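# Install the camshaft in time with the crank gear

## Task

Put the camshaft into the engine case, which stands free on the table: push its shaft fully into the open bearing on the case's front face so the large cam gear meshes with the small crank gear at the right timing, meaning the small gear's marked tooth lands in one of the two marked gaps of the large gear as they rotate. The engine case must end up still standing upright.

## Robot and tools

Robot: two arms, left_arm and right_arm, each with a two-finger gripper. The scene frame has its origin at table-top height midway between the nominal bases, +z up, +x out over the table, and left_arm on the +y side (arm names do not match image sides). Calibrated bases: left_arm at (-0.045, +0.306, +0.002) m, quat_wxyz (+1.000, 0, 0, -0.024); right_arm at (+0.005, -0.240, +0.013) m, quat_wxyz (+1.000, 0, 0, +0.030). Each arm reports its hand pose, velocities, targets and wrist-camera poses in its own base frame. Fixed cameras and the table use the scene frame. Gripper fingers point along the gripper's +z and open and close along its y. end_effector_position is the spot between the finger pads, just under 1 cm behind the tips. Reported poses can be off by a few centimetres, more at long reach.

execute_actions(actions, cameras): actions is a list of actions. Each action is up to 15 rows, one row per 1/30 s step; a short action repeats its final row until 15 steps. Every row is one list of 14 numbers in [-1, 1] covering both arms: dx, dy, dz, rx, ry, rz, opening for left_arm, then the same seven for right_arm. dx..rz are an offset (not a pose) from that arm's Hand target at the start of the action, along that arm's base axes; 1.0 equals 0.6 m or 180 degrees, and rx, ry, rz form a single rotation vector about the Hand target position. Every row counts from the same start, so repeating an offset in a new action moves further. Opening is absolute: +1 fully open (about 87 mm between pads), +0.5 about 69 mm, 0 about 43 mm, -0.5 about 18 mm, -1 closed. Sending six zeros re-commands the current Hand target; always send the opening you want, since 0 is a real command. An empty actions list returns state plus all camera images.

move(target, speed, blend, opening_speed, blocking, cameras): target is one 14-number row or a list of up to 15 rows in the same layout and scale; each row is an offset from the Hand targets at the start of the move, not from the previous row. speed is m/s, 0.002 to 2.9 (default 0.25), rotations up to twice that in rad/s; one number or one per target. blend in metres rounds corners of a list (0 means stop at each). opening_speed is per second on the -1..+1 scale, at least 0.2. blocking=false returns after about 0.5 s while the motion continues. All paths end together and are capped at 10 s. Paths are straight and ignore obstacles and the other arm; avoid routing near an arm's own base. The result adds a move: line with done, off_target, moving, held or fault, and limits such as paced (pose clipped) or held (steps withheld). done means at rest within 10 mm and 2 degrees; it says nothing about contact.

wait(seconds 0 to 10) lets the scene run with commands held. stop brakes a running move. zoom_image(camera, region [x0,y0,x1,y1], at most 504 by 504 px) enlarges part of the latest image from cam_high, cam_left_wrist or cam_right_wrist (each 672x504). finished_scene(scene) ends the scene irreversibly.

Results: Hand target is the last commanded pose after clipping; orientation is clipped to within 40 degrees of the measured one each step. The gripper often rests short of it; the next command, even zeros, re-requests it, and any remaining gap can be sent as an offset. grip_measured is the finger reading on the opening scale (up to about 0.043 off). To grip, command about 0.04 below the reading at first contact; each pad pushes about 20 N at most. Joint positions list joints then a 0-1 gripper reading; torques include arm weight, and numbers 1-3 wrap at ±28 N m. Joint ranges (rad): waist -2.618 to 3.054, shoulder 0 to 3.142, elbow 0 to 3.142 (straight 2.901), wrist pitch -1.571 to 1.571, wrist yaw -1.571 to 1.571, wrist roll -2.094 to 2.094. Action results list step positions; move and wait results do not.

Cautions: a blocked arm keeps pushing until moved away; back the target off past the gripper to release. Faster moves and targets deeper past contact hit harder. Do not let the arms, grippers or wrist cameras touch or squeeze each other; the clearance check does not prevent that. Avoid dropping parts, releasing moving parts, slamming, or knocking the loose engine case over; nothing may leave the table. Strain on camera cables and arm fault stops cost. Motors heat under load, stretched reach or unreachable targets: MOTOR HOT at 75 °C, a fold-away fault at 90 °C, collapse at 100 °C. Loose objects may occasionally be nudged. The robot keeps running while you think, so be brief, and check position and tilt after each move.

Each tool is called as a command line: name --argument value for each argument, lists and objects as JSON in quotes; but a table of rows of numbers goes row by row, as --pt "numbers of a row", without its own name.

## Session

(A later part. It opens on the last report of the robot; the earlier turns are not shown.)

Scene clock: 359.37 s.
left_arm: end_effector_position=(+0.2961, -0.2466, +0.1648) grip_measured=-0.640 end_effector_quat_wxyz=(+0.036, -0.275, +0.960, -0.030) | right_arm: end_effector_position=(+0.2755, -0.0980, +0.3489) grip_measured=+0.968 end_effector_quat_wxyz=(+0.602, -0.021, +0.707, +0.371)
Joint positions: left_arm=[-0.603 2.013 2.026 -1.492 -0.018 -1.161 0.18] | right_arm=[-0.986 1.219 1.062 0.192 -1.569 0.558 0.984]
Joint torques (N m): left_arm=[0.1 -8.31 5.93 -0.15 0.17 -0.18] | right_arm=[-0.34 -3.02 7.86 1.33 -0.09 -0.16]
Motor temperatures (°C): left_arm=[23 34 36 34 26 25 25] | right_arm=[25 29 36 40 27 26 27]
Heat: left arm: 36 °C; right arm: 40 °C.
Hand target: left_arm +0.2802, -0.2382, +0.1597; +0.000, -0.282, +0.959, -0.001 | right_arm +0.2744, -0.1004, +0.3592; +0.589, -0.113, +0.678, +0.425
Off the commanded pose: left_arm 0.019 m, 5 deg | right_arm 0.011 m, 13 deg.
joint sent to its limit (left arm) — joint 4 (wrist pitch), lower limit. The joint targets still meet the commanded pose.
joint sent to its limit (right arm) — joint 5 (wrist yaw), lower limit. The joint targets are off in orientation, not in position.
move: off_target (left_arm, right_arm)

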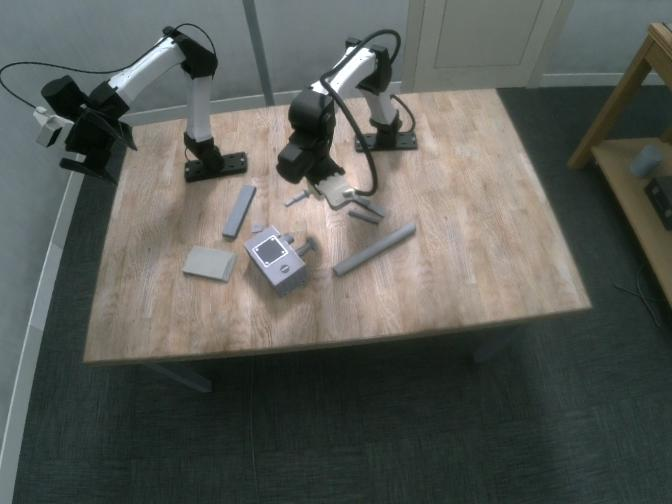

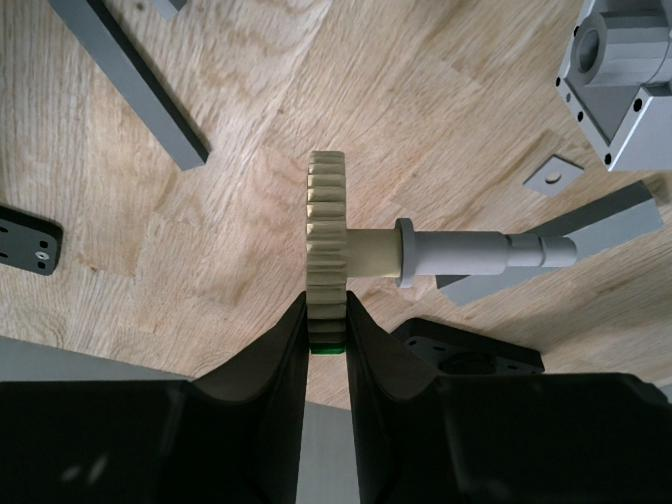

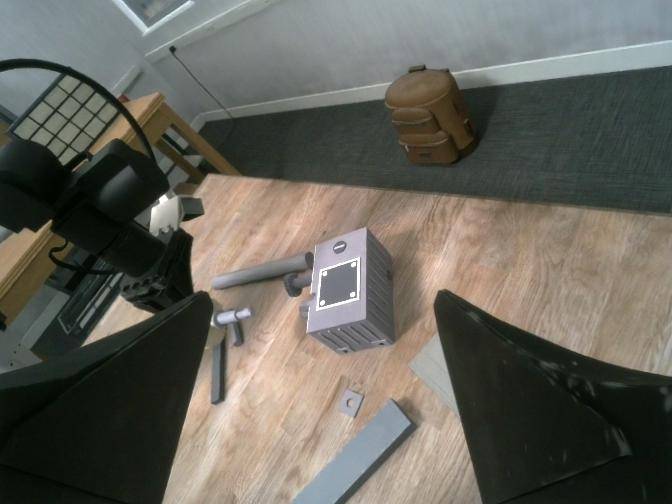

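zoom_image --camera "cam_left_wrist" --region '[470, 0, 672, 200]'

zoom_image --camera "cam_right_wrist" --region '[130, 200, 420, 400]'

Scaled by 2.495 from the camera's 672x504 image, which has a finer 960x720 frame.

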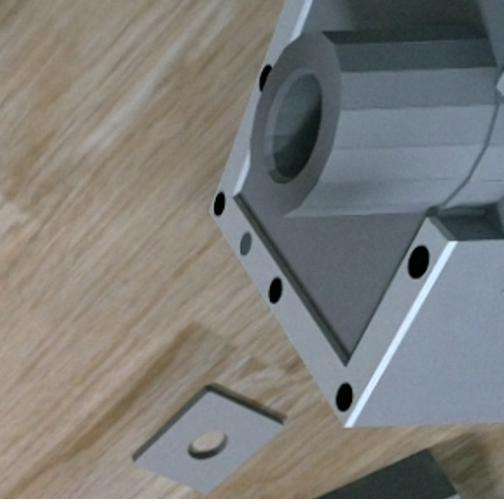

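Scaled by 1.738 from the camera's 672x504 image, which has a finer 960x720 frame.

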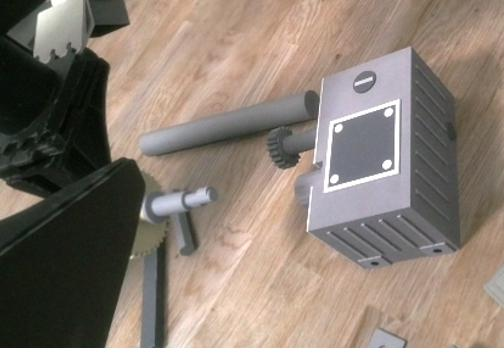

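move --target '[0.083,0.024,-0.083,0,0,0,-0.9, 0,0,0,0,0,0,1.0]' --speed 0.15 --cameras '["all"]'

zoom_image --camera "cam_left_wrist" --region '[300, 0, 672, 300]'

zoom_image --camera "cam_right_wrist" --region '[180, 210, 420, 400]'

Scene clock: 388.00 s.
left_arm: end_effector_position=(+0.3317, -0.2219, +0.1131) grip_measured=-0.640 end_effector_quat_wxyz=(+0.010, -0.287, +0.958, +0.000) | right_arm: end_effector_position=(+0.2755, -0.0980, +0.3489) grip_measured=+0.968 end_effector_quat_wxyz=(+0.602, -0.021, +0.707, +0.371)
Joint positions: left_arm=[-0.503 2.142 2.012 -1.426 -0.014 -1.085 0.18] | right_arm=[-0.986 1.219 1.062 0.192 -1.569 0.558 0.984]
Joint torques (N m): left_arm=[-0.27 -8.84 7.53 0.32 0.12 -0.01] | right_arm=[-0.34 -2.97 7.87 1.34 -0.09 -0.16]
Heat: left arm: 35 °C; right arm: 39 °C.
Hand target: left_arm +0.3300, -0.2237, +0.1100; +0.000, -0.282, +0.959, -0.001 | right_arm +0.2744, -0.1004, +0.3592; +0.589, -0.113, +0.678, +0.425
Off the commanded pose: left_arm 0.004 m, 1 deg | right_arm 0.011 m, 13 deg.
joint sent to its limit (right arm) — joint 5 (wrist yaw), lower limit. The joint targets are off in orientation, not in position.
move: off_target (right_arm)

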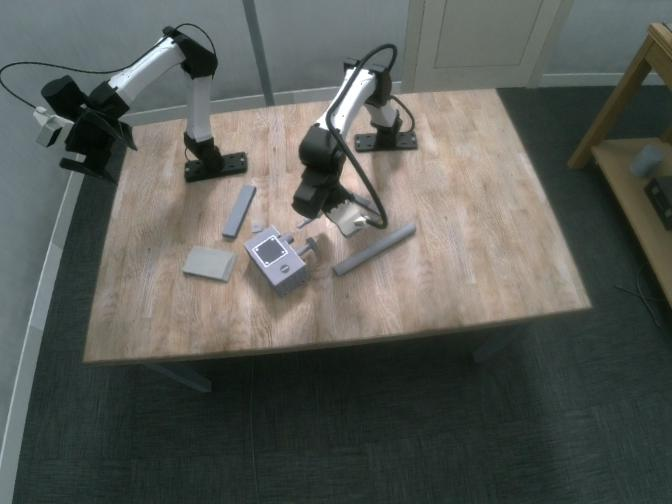

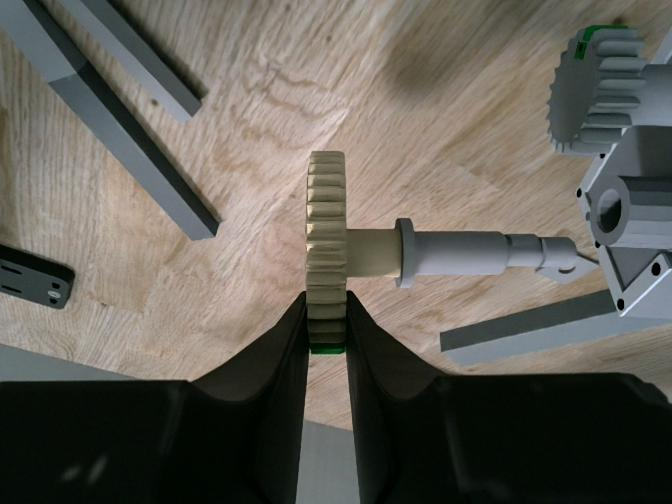

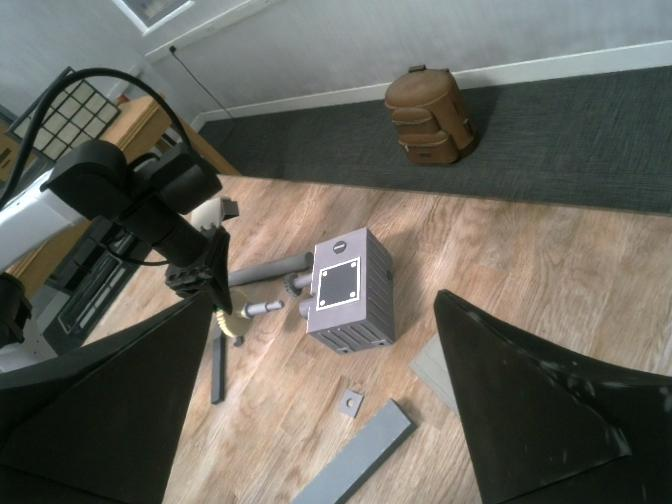

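Scaled by 1.355 from the camera's 672x504 image, which has a finer 960x720 frame.

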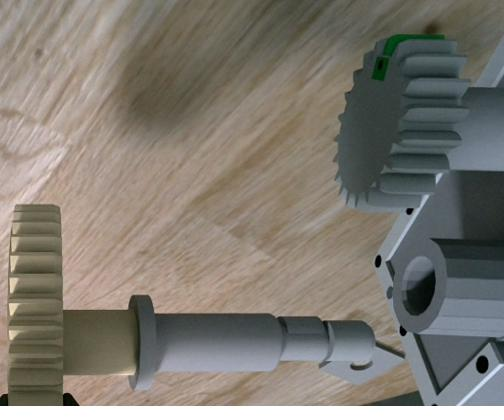

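Scaled by 2.100 from the camera's 672x504 image, which has a finer 960x720 frame.

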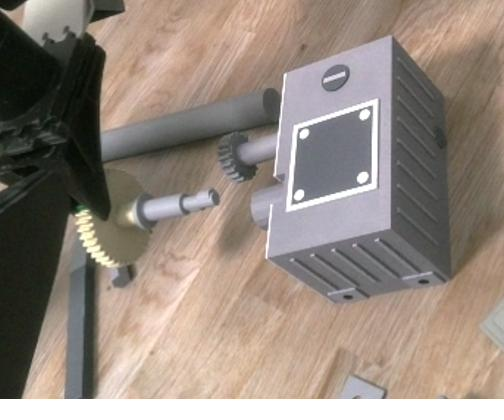

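zoom_image --camera "cam_right_wrist" --region '[210, 270, 330, 350]'

Scaled by 4.200 from the camera's 672x504 image, which has a finer 960x720 frame.

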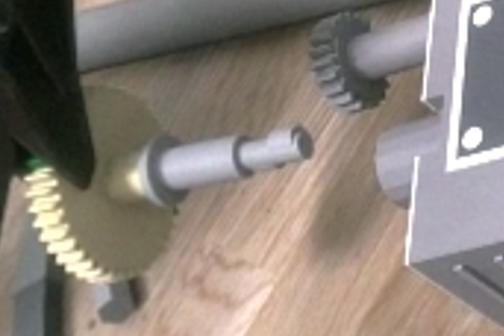

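zoom_image --camera "cam_left_wrist" --region '[532, 130, 672, 270]'

zoom_image --camera "cam_left_wrist" --region '[532, 10, 672, 150]'

zoom_image --camera "cam_left_wrist" --region '[380, 200, 580, 300]'

zoom_image --camera "cam_right_wrist" --region '[270, 240, 350, 320]'

Scaled by 3.600 from the camera's 672x504 image, which has a finer 960x720 frame.

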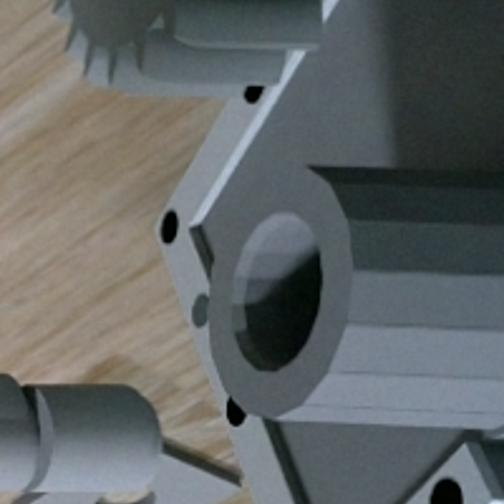

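Scaled by 3.600 from the camera's 672x504 image, which has a finer 960x720 frame.

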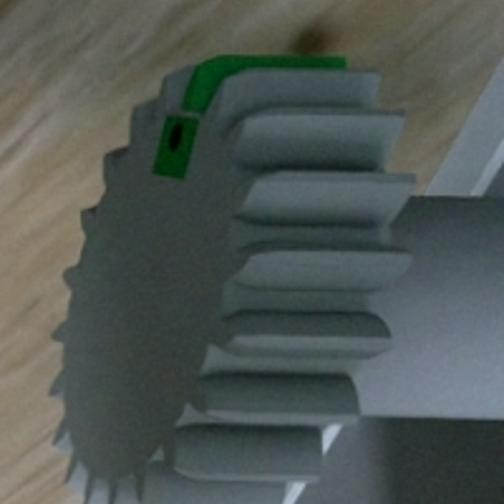

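Scaled by 2.520 from the camera's 672x504 image, which has a finer 960x720 frame.

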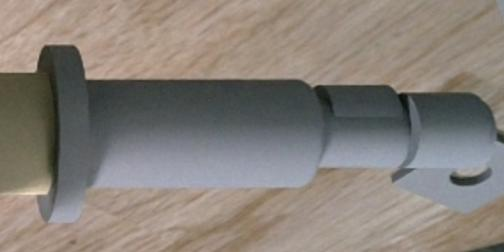

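Scaled by 6.300 from the camera's 672x504 image, which has a finer 960x720 frame.

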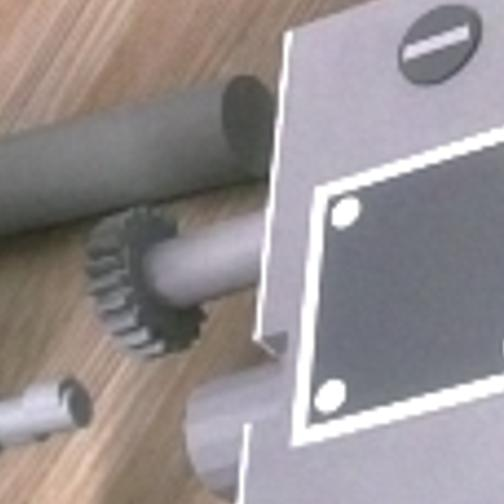

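move --target '[0,0,-0.017,-0.016,-0.0105,0.011,-0.9, 0,0,0,0,0,0,1.0]' --speed 0.1 --cameras '["cam_left_wrist","cam_right_wrist"]'

zoom_image --camera "cam_left_wrist" --region '[380, 130, 672, 300]'

zoom_image --camera "cam_right_wrist" --region '[230, 250, 350, 340]'

Scene clock: 464.90 s.
left_arm: end_effector_position=(+0.3326, -0.2233, +0.0835) grip_measured=-0.640 end_effector_quat_wxyz=(+0.005, -0.291, +0.957, -0.011) | right_arm: end_effector_position=(+0.2755, -0.0980, +0.3489) grip_measured=+0.968 end_effector_quat_wxyz=(+0.602, -0.021, +0.707, +0.371)
Joint positions: left_arm=[-0.495 2.132 1.876 -1.293 0.009 -1.086 0.18] | right_arm=[-0.986 1.219 1.062 0.192 -1.569 0.558 0.984]
Joint torques (N m): left_arm=[0.28 -13.68 6.11 0.33 0.2 -0.18] | right_arm=[-0.34 -3.04 7.86 1.34 -0.08 -0.16]
Heat: left arm: 37 °C; right arm: 40 °C.
Hand target: left_arm +0.3299, -0.2237, +0.0999; +0.008, -0.299, +0.954, -0.029 | right_arm +0.2744, -0.1004, +0.3592; +0.589, -0.113, +0.678, +0.425
Off the commanded pose: left_arm 0.016 m, 2 deg | right_arm 0.011 m, 13 deg.
joint sent to its limit (right arm) — joint 5 (wrist yaw), lower limit. The joint targets are off in orientation, not in position.
move: off_target (left_arm, right_arm)
Images, in order (width x height): cam_left_wrist 672x504, cam_right_wrist 672x504.

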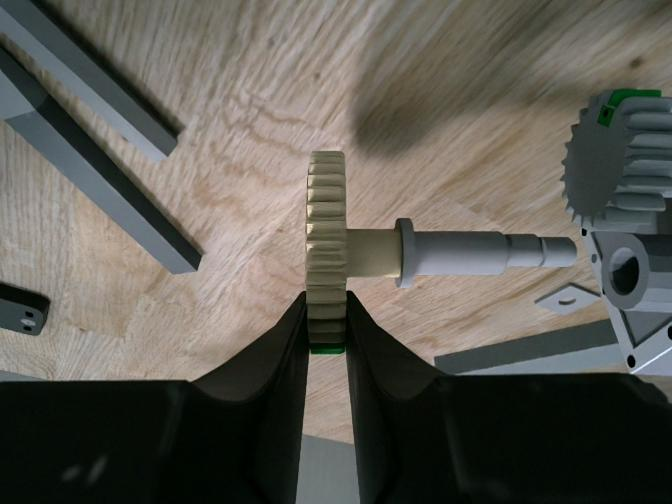

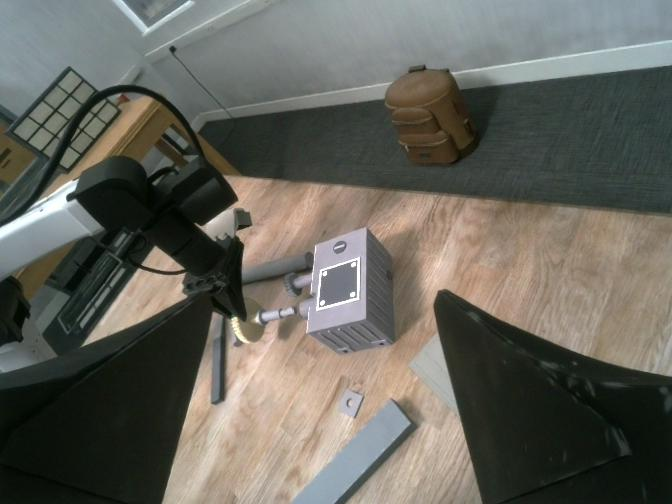

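Scaled by 1.726 from the camera's 672x504 image, which has a finer 960x720 frame.

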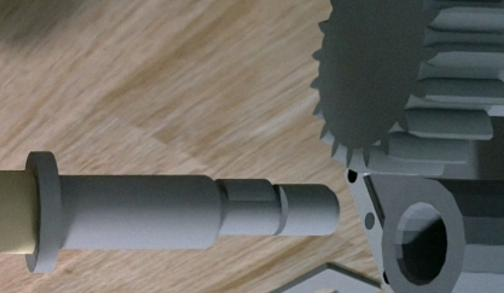

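Scaled by 4.200 from the camera's 672x504 image, which has a finer 960x720 frame.

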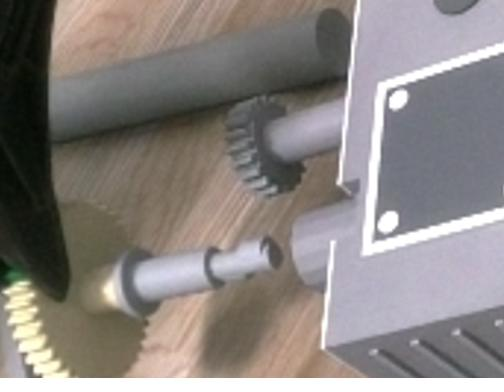

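move --target '[-0.016,-0.011,0.002,-0.013,-0.008,0.008,-0.9, 0,0,0,0,0,0,1.0]' --speed 0.1 --cameras '["cam_left_wrist","cam_right_wrist"]'

zoom_image --camera "cam_left_wrist" --region '[380, 130, 672, 300]'

zoom_image --camera "cam_right_wrist" --region '[230, 250, 350, 340]'

Scene clock: 479.90 s.
left_arm: end_effector_position=(+0.3257, -0.2260, +0.0859) grip_measured=-0.640 end_effector_quat_wxyz=(+0.012, -0.309, +0.951, -0.034) | right_arm: end_effector_position=(+0.2755, -0.0980, +0.3489) grip_measured=+0.968 end_effector_quat_wxyz=(+0.602, -0.021, +0.707, +0.371)
Joint positions: left_arm=[-0.498 2.058 1.771 -1.217 0.03 -1.127 0.18] | right_arm=[-0.986 1.219 1.062 0.192 -1.569 0.558 0.984]
Joint torques (N m): left_arm=[-0.87 -13.05 6.09 0.45 0.23 -0.21] | right_arm=[-0.34 -3 7.84 1.34 -0.09 -0.16]
Motor temperatures (°C): left_arm=[23 45 35 30 26 25 26] | right_arm=[25 29 40 39 27 26 27]
Heat: left arm: 45 °C; right arm: 40 °C.
Hand target: left_arm +0.3204, -0.2303, +0.1010; +0.015, -0.310, +0.949, -0.052 | right_arm +0.2744, -0.1004, +0.3592; +0.589, -0.113, +0.678, +0.425
Off the commanded pose: left_arm 0.017 m, 2 deg | right_arm 0.011 m, 13 deg.
joint sent to its limit (right arm) — joint 5 (wrist yaw), lower limit. The joint targets are off in orientation, not in position.
move: off_target (left_arm, right_arm)
Images, in order (width x height): cam_left_wrist 672x504, cam_right_wrist 672x504.

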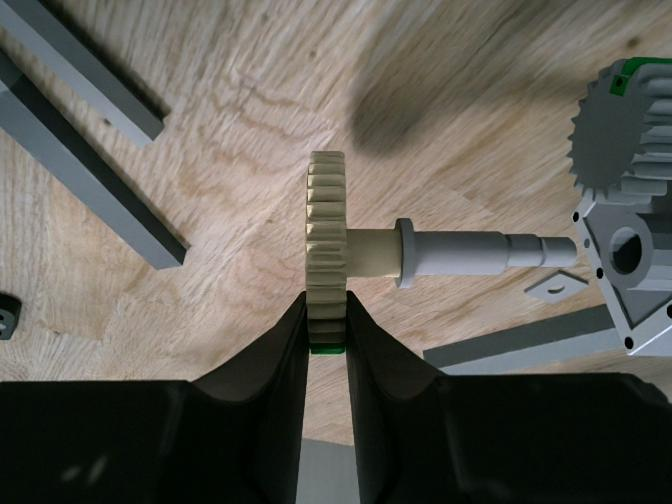

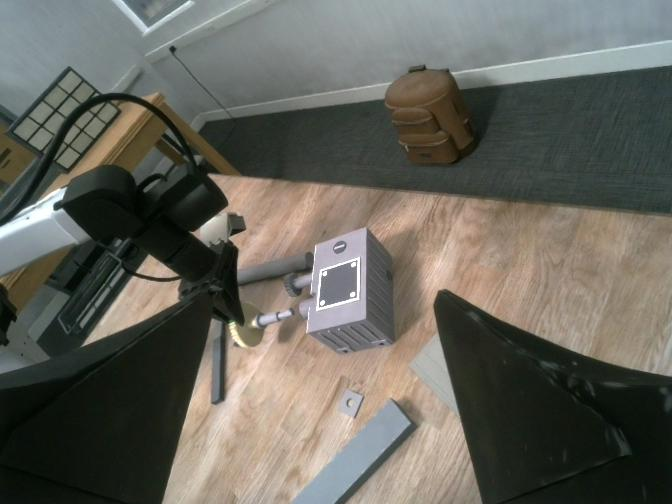

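Scaled by 1.726 from the camera's 672x504 image, which has a finer 960x720 frame.

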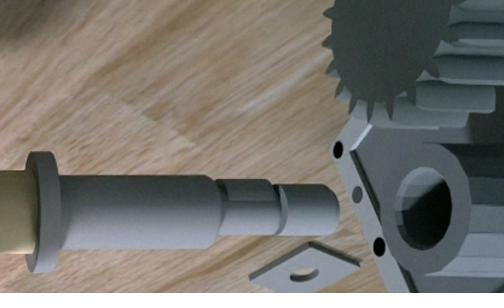

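Scaled by 4.200 from the camera's 672x504 image, which has a finer 960x720 frame.

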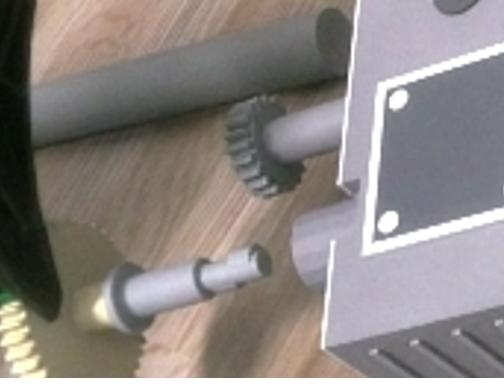

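move --target '[0.0216,-0.0296,0.0015,0,0,0,-0.9, 0,0,0,0,0,0,1.0]' --speed 0.08 --cameras '["cam_left_wrist","cam_right_wrist"]'

zoom_image --camera "cam_left_wrist" --region '[380, 130, 672, 300]'

zoom_image --camera "cam_right_wrist" --region '[230, 250, 350, 340]'

Scene clock: 490.80 s.
left_arm: end_effector_position=(+0.3363, -0.2444, +0.1018) grip_measured=-0.640 end_effector_quat_wxyz=(+0.029, -0.307, +0.950, -0.055) | right_arm: end_effector_position=(+0.2755, -0.0980, +0.3489) grip_measured=+0.968 end_effector_quat_wxyz=(+0.602, -0.021, +0.707, +0.371)
Joint positions: left_arm=[-0.524 2.079 1.863 -1.235 0.03 -1.151 0.18] | right_arm=[-0.986 1.219 1.062 0.192 -1.569 0.558 0.984]
Joint torques (N m): left_arm=[-0.64 -8.2 9.78 0.3 0.19 -0.18] | right_arm=[-0.31 -3 7.84 1.33 -0.09 -0.16]
Heat: left arm: 45 °C; right arm: 40 °C.
Hand target: left_arm +0.3333, -0.2481, +0.1019; +0.015, -0.310, +0.949, -0.052 | right_arm +0.2744, -0.1004, +0.3592; +0.589, -0.113, +0.678, +0.425
Off the commanded pose: left_arm 0.005 m, 2 deg | right_arm 0.011 m, 13 deg.
joint sent to its limit (right arm) — joint 5 (wrist yaw), lower limit. The joint targets are off in orientation, not in position.
move: off_target (right_arm)
Images, in order (width x height): cam_left_wrist 672x504, cam_right_wrist 672x504.

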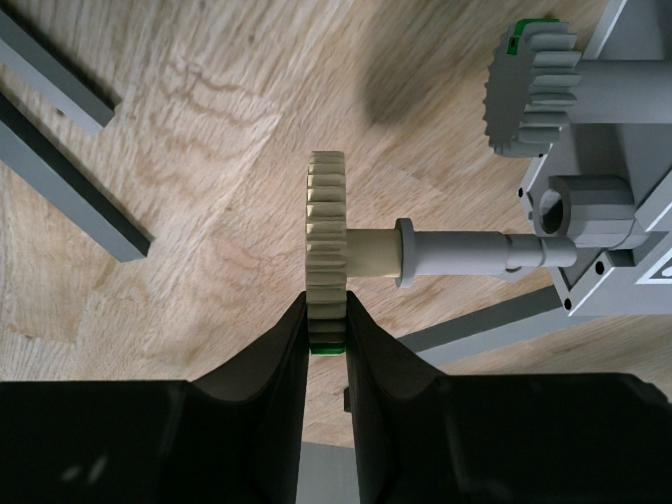

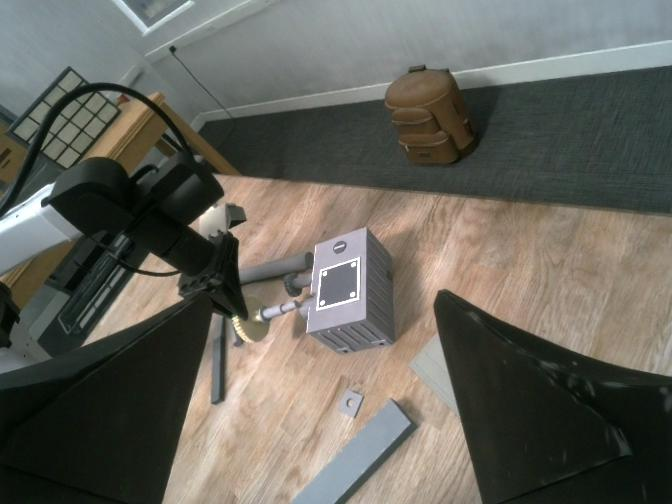

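Scaled by 1.726 from the camera's 672x504 image, which has a finer 960x720 frame.

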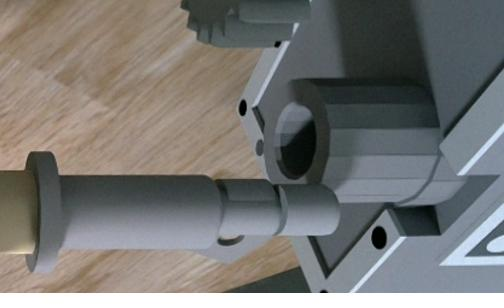

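Scaled by 4.200 from the camera's 672x504 image, which has a finer 960x720 frame.

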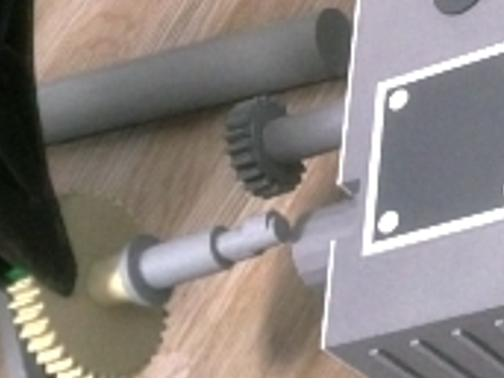

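move --pt "-0.019 0.027 0 0 0 0 -0.9 0 0 0 0 0 0 1.0" --pt "-0.019 0.027 -0.0157 0 0 0 -0.9 0 0 0 0 0 0 1.0" --speed 0.08 --cameras '["cam_left_wrist","cam_right_wrist"]'

zoom_image --camera "cam_left_wrist" --region '[380, 130, 672, 300]'

zoom_image --camera "cam_right_wrist" --region '[230, 250, 350, 340]'

Scene clock: 511.77 s.
left_arm: end_effector_position=(+0.3247, -0.2318, +0.0783) grip_measured=-0.640 end_effector_quat_wxyz=(+0.012, -0.313, +0.949, -0.035) | right_arm: end_effector_position=(+0.2755, -0.0980, +0.3489) grip_measured=+0.968 end_effector_quat_wxyz=(+0.602, -0.021, +0.707, +0.371)
Joint positions: left_arm=[-0.511 2.065 1.75 -1.188 0.03 -1.149 0.18] | right_arm=[-0.986 1.219 1.062 0.192 -1.569 0.558 0.984]
Joint torques (N m): left_arm=[0.24 -12.86 6.17 0.47 0.21 0] | right_arm=[-0.36 -3.04 7.86 1.34 -0.09 -0.16]
Heat: left arm: 43 °C; right arm: 41 °C.
Hand target: left_arm +0.3219, -0.2319, +0.0924; +0.015, -0.310, +0.949, -0.052 | right_arm +0.2744, -0.1004, +0.3592; +0.589, -0.113, +0.678, +0.425
Off the commanded pose: left_arm 0.014 m, 2 deg | right_arm 0.011 m, 13 deg.
joint sent to its limit (right arm) — joint 5 (wrist yaw), lower limit. The joint targets are off in orientation, not in position.
move: off_target (left_arm, right_arm)
Images, in order (width x height): cam_left_wrist 672x504, cam_right_wrist 672x504.

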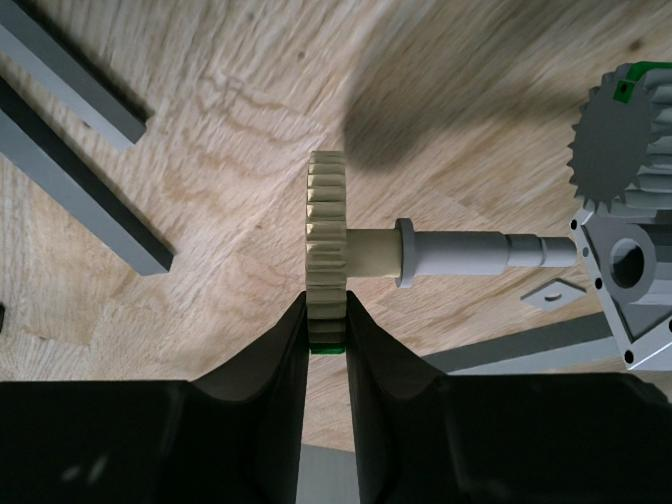

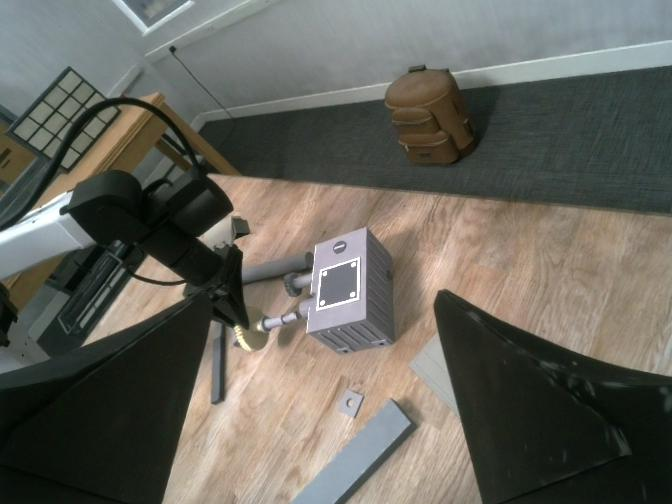

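Scaled by 1.726 from the camera's 672x504 image, which has a finer 960x720 frame.

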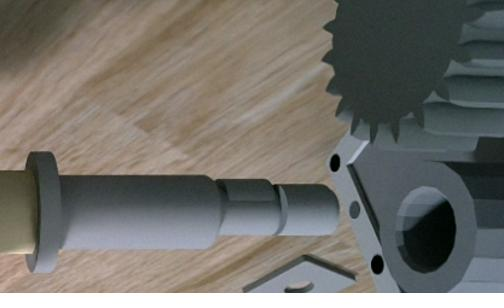

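Scaled by 4.200 from the camera's 672x504 image, which has a finer 960x720 frame.

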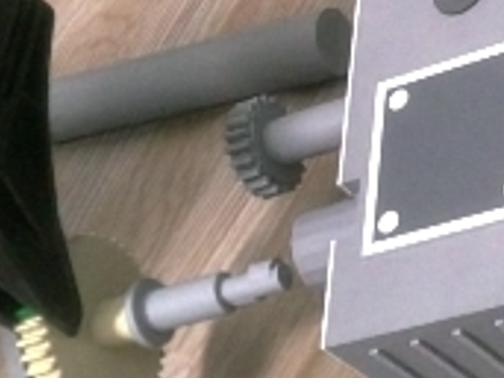

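move --pt "-0.0175 0.0285 -0.0057 -0.0067 -0.0048 0 -0.9 0 0 0 0 0 0 1.0" --pt "0.002 0.002 -0.0057 -0.0067 -0.0048 0 -0.9 0 0 0 0 0 0 1.0" --speed 0.08 --cameras '["cam_left_wrist","cam_right_wrist"]'

zoom_image --camera "cam_left_wrist" --region '[380, 130, 672, 300]'

zoom_image --camera "cam_right_wrist" --region '[230, 250, 350, 340]'

Scene clock: 534.37 s.
left_arm: end_effector_position=(+0.3253, -0.2261, +0.0887) grip_measured=-0.640 end_effector_quat_wxyz=(+0.032, -0.307, +0.949, -0.065) | right_arm: end_effector_position=(+0.2755, -0.0980, +0.3489) grip_measured=+0.968 end_effector_quat_wxyz=(+0.602, -0.021, +0.707, +0.371)
Joint positions: left_arm=[-0.493 1.983 1.668 -1.117 0.043 -1.122 0.18] | right_arm=[-0.986 1.219 1.062 0.192 -1.569 0.558 0.984]
Joint torques (N m): left_arm=[-0.69 -7.54 9.66 0.39 0.21 -0.18] | right_arm=[-0.32 -3.03 7.86 1.34 -0.09 -0.16]
Heat: left arm: 49 °C; right arm: 41 °C.
Hand target: left_arm +0.3232, -0.2306, +0.0891; +0.019, -0.310, +0.948, -0.065 | right_arm +0.2744, -0.1004, +0.3592; +0.589, -0.113, +0.678, +0.425
Off the commanded pose: left_arm 0.005 m, 2 deg | right_arm 0.011 m, 13 deg.
joint sent to its limit (right arm) — joint 5 (wrist yaw), lower limit. The joint targets are off in orientation, not in position.
move: off_target (right_arm)
Images, in order (width x height): cam_left_wrist 672x504, cam_right_wrist 672x504.

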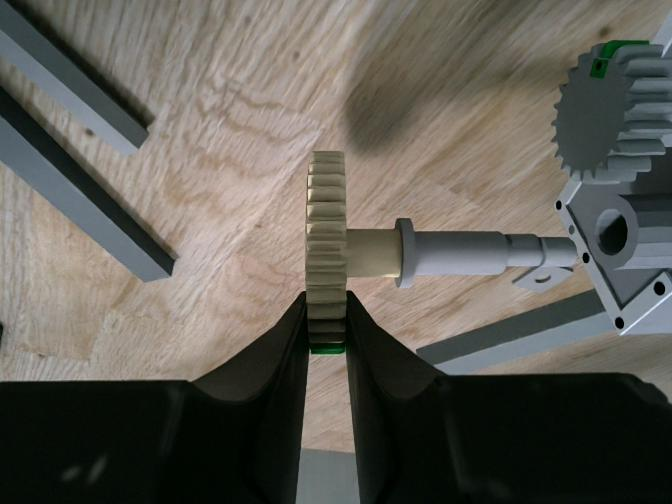

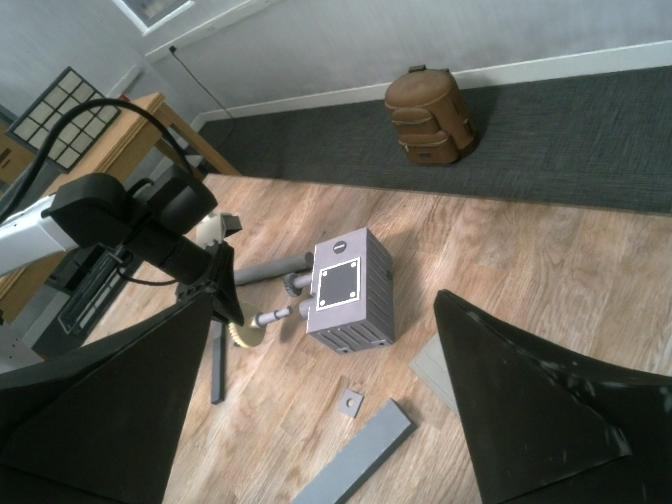

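Scaled by 1.726 from the camera's 672x504 image, which has a finer 960x720 frame.

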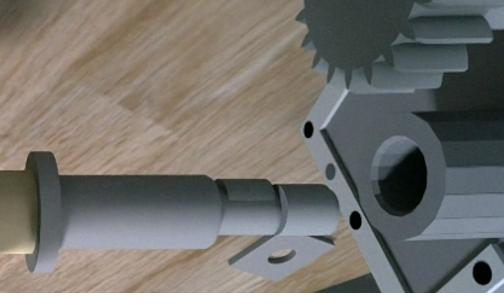

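Scaled by 4.200 from the camera's 672x504 image, which has a finer 960x720 frame.

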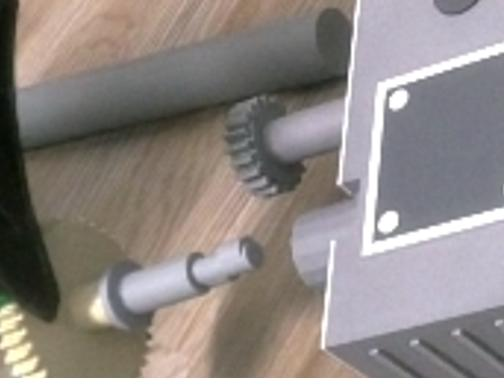

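move --pt "-0.0135 0.0185 -0.003 0.0134 0.0097 0.004 -0.9 0 0 0 0 0 0 1.0" --pt "0.006 -0.008 -0.005 0.0134 0.0097 0.004 -0.9 0 0 0 0 0 0 1.0" --speed 0.08 --cameras '["cam_left_wrist","cam_right_wrist"]'

zoom_image --camera "cam_left_wrist" --region '[500, 130, 672, 300]'

zoom_image --camera "cam_right_wrist" --region '[250, 260, 340, 340]'

Scene clock: 554.83 s.
left_arm: end_effector_position=(+0.3274, -0.2348, +0.0863) grip_measured=-0.640 end_effector_quat_wxyz=(+0.016, -0.313, +0.948, -0.050) | right_arm: end_effector_position=(+0.2755, -0.0980, +0.3489) grip_measured=+0.968 end_effector_quat_wxyz=(+0.602, -0.021, +0.707, +0.371)
Joint positions: left_arm=[-0.509 2.05 1.758 -1.183 0.043 -1.148 0.18] | right_arm=[-0.986 1.219 1.062 0.192 -1.569 0.558 0.984]
Joint torques (N m): left_arm=[-0.66 -7.95 9.89 0.24 -0.08 -0.2] | right_arm=[-0.32 -3.03 7.84 1.33 -0.09 -0.16]
Heat: left arm: 44 °C; right arm: 41 °C.
Hand target: left_arm +0.3267, -0.2354, +0.0860; +0.011, -0.317, +0.948, -0.040 | right_arm +0.2744, -0.1004, +0.3592; +0.589, -0.113, +0.678, +0.425
Off the commanded pose: left_arm 0.001 m, 1 deg | right_arm 0.011 m, 13 deg.
joint sent to its limit (right arm) — joint 5 (wrist yaw), lower limit. The joint targets are off in orientation, not in position.
move: off_target (right_arm)
Images, in order (width x height): cam_left_wrist 672x504, cam_right_wrist 672x504.

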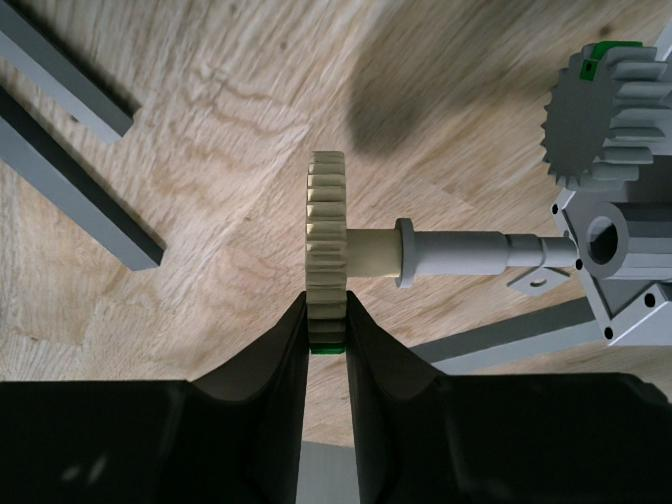

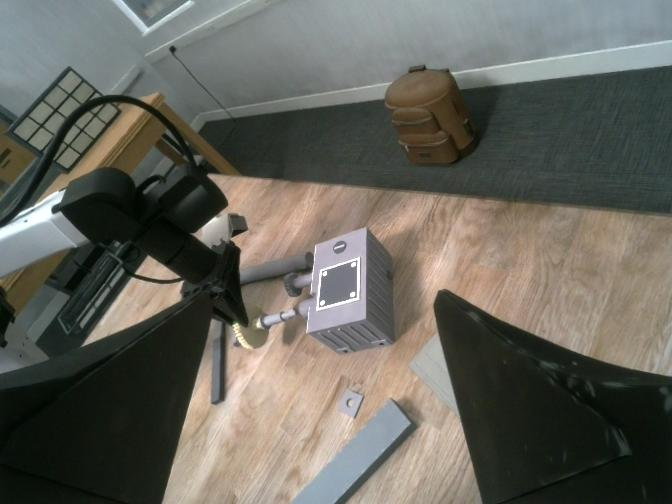

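Scaled by 2.930 from the camera's 672x504 image, which has a finer 960x720 frame.

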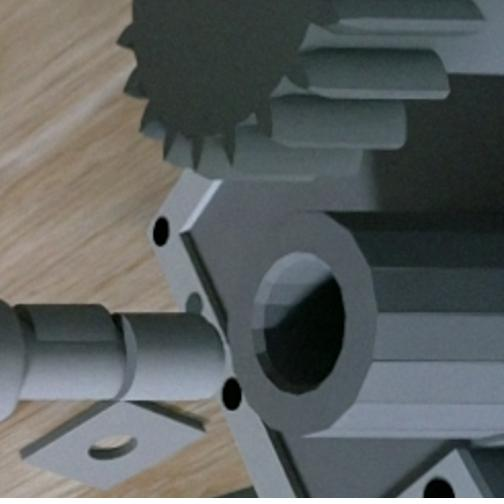

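Scaled by 5.600 from the camera's 672x504 image, which has a finer 960x720 frame.

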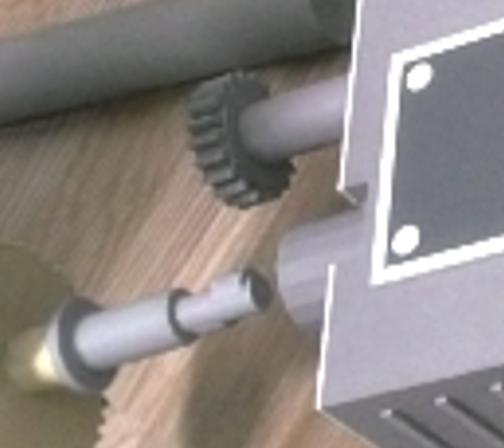

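move --pt "-0.018 0.0258 -0.005 0.0054 0.0039 0 -0.9 0 0 0 0 0 0 1.0" --pt "0.0045 -0.0055 -0.005 0.0054 0.0039 0 -0.9 0 0 0 0 0 0 1.0" --speed 0.08 --cameras '["cam_left_wrist","cam_right_wrist"]'

zoom_image --camera "cam_left_wrist" --region '[500, 130, 672, 300]'

zoom_image --camera "cam_right_wrist" --region '[250, 260, 340, 340]'

Scene clock: 569.63 s.
left_arm: end_effector_position=(+0.3303, -0.2390, +0.0840) grip_measured=-0.640 end_effector_quat_wxyz=(+0.013, -0.313, +0.949, -0.042) | right_arm: end_effector_position=(+0.2755, -0.0980, +0.3489) grip_measured=+0.968 end_effector_quat_wxyz=(+0.602, -0.021, +0.707, +0.371)
Joint positions: left_arm=[-0.517 2.087 1.806 -1.21 0.037 -1.155 0.18] | right_arm=[-0.986 1.219 1.062 0.192 -1.569 0.558 0.984]
Joint torques (N m): left_arm=[-0.65 -8.16 9.76 0.19 -0.12 -0.18] | right_arm=[-0.34 -3.03 7.84 1.34 -0.09 -0.16]
Heat: left arm: 43 °C; right arm: 41 °C.
Hand target: left_arm +0.3295, -0.2388, +0.0831; +0.008, -0.317, +0.948, -0.030 | right_arm +0.2744, -0.1004, +0.3592; +0.589, -0.113, +0.678, +0.425
Off the commanded pose: left_arm 0.001 m, 2 deg | right_arm 0.011 m, 13 deg.
joint sent to its limit (right arm) — joint 5 (wrist yaw), lower limit. The joint targets are off in orientation, not in position.
move: off_target (right_arm)
Images, in order (width x height): cam_left_wrist 672x504, cam_right_wrist 672x504.

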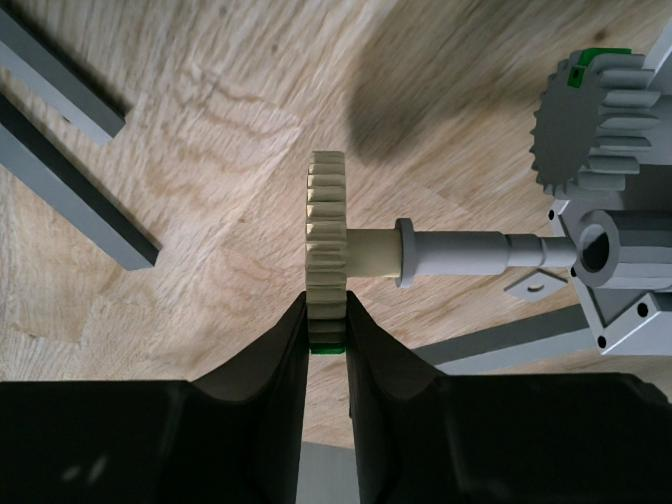

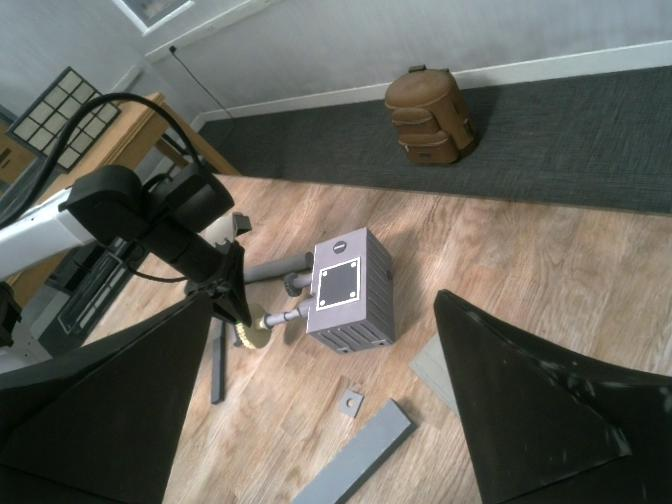

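Scaled by 2.930 from the camera's 672x504 image, which has a finer 960x720 frame.

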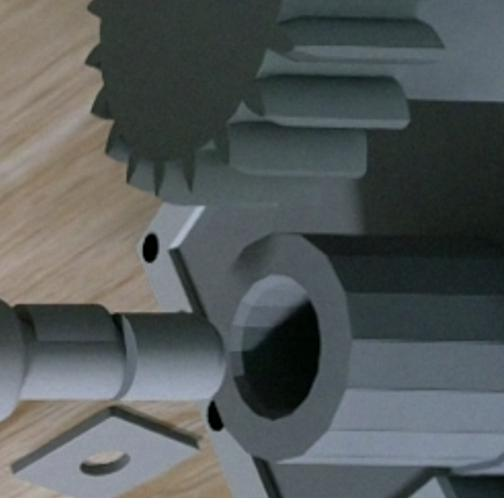

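Scaled by 5.600 from the camera's 672x504 image, which has a finer 960x720 frame.

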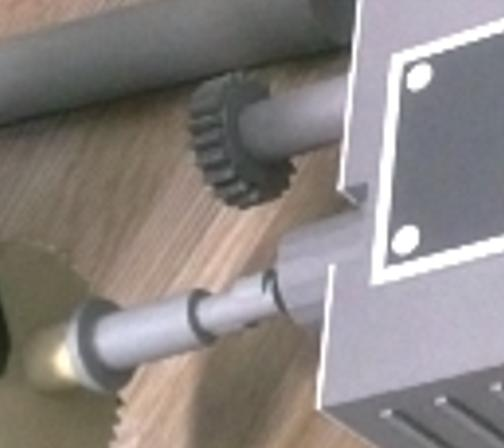

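move --target '[0.0160,-0.0225,-0.001,0,0,0,-0.9, 0,0,0,0,0,0,1.0]' --speed 0.06 --cameras '["cam_left_wrist","cam_right_wrist"]'

zoom_image --camera "cam_left_wrist" --region '[380, 130, 672, 300]'

zoom_image --camera "cam_right_wrist" --region '[250, 260, 340, 340]'

Scene clock: 578.63 s.
left_arm: end_effector_position=(+0.3385, -0.2495, +0.0837) grip_measured=-0.640 end_effector_quat_wxyz=(+0.011, -0.314, +0.949, -0.036) | right_arm: end_effector_position=(+0.2755, -0.0980, +0.3489) grip_measured=+0.968 end_effector_quat_wxyz=(+0.602, -0.021, +0.707, +0.371)
Joint positions: left_arm=[-0.531 2.153 1.907 -1.257 0.03 -1.171 0.18] | right_arm=[-0.986 1.219 1.062 0.192 -1.569 0.558 0.984]
Joint torques (N m): left_arm=[-0.75 -8.54 9.76 0.3 -0.07 -0.18] | right_arm=[-0.31 -3 7.86 1.33 -0.08 -0.17]
Heat: left arm: 43 °C; right arm: 42 °C.
Hand target: left_arm +0.3391, -0.2524, +0.0825; +0.008, -0.317, +0.948, -0.030 | right_arm +0.2744, -0.1004, +0.3592; +0.589, -0.113, +0.678, +0.425
Off the commanded pose: left_arm 0.003 m, 1 deg | right_arm 0.011 m, 13 deg.
joint sent to its limit (right arm) — joint 5 (wrist yaw), lower limit. The joint targets are off in orientation, not in position.
move: off_target (right_arm)
Images, in order (width x height): cam_left_wrist 672x504, cam_right_wrist 672x504.

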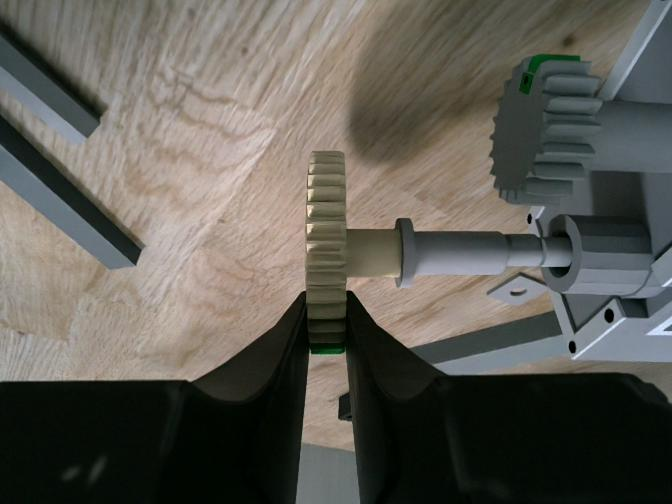

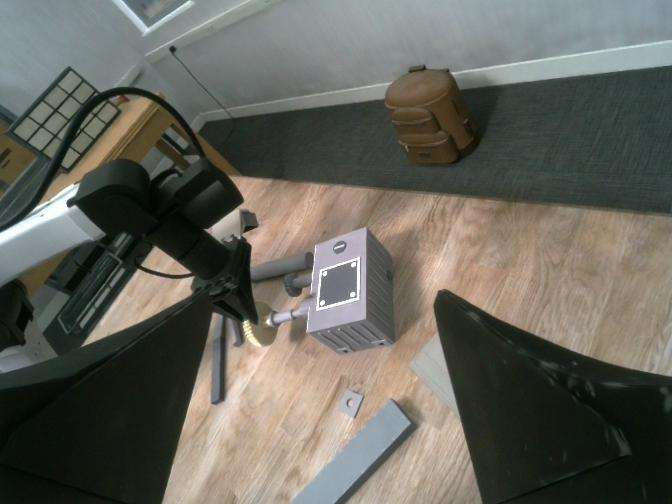

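Scaled by 1.726 from the camera's 672x504 image, which has a finer 960x720 frame.

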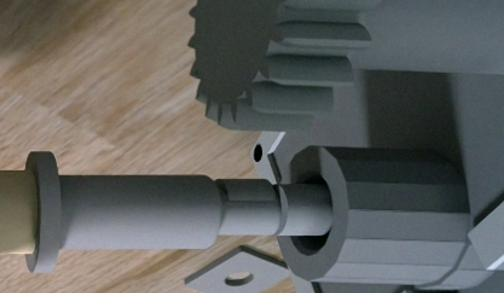

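Scaled by 5.600 from the camera's 672x504 image, which has a finer 960x720 frame.

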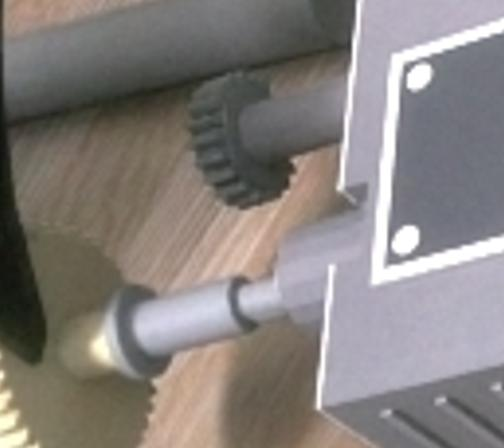

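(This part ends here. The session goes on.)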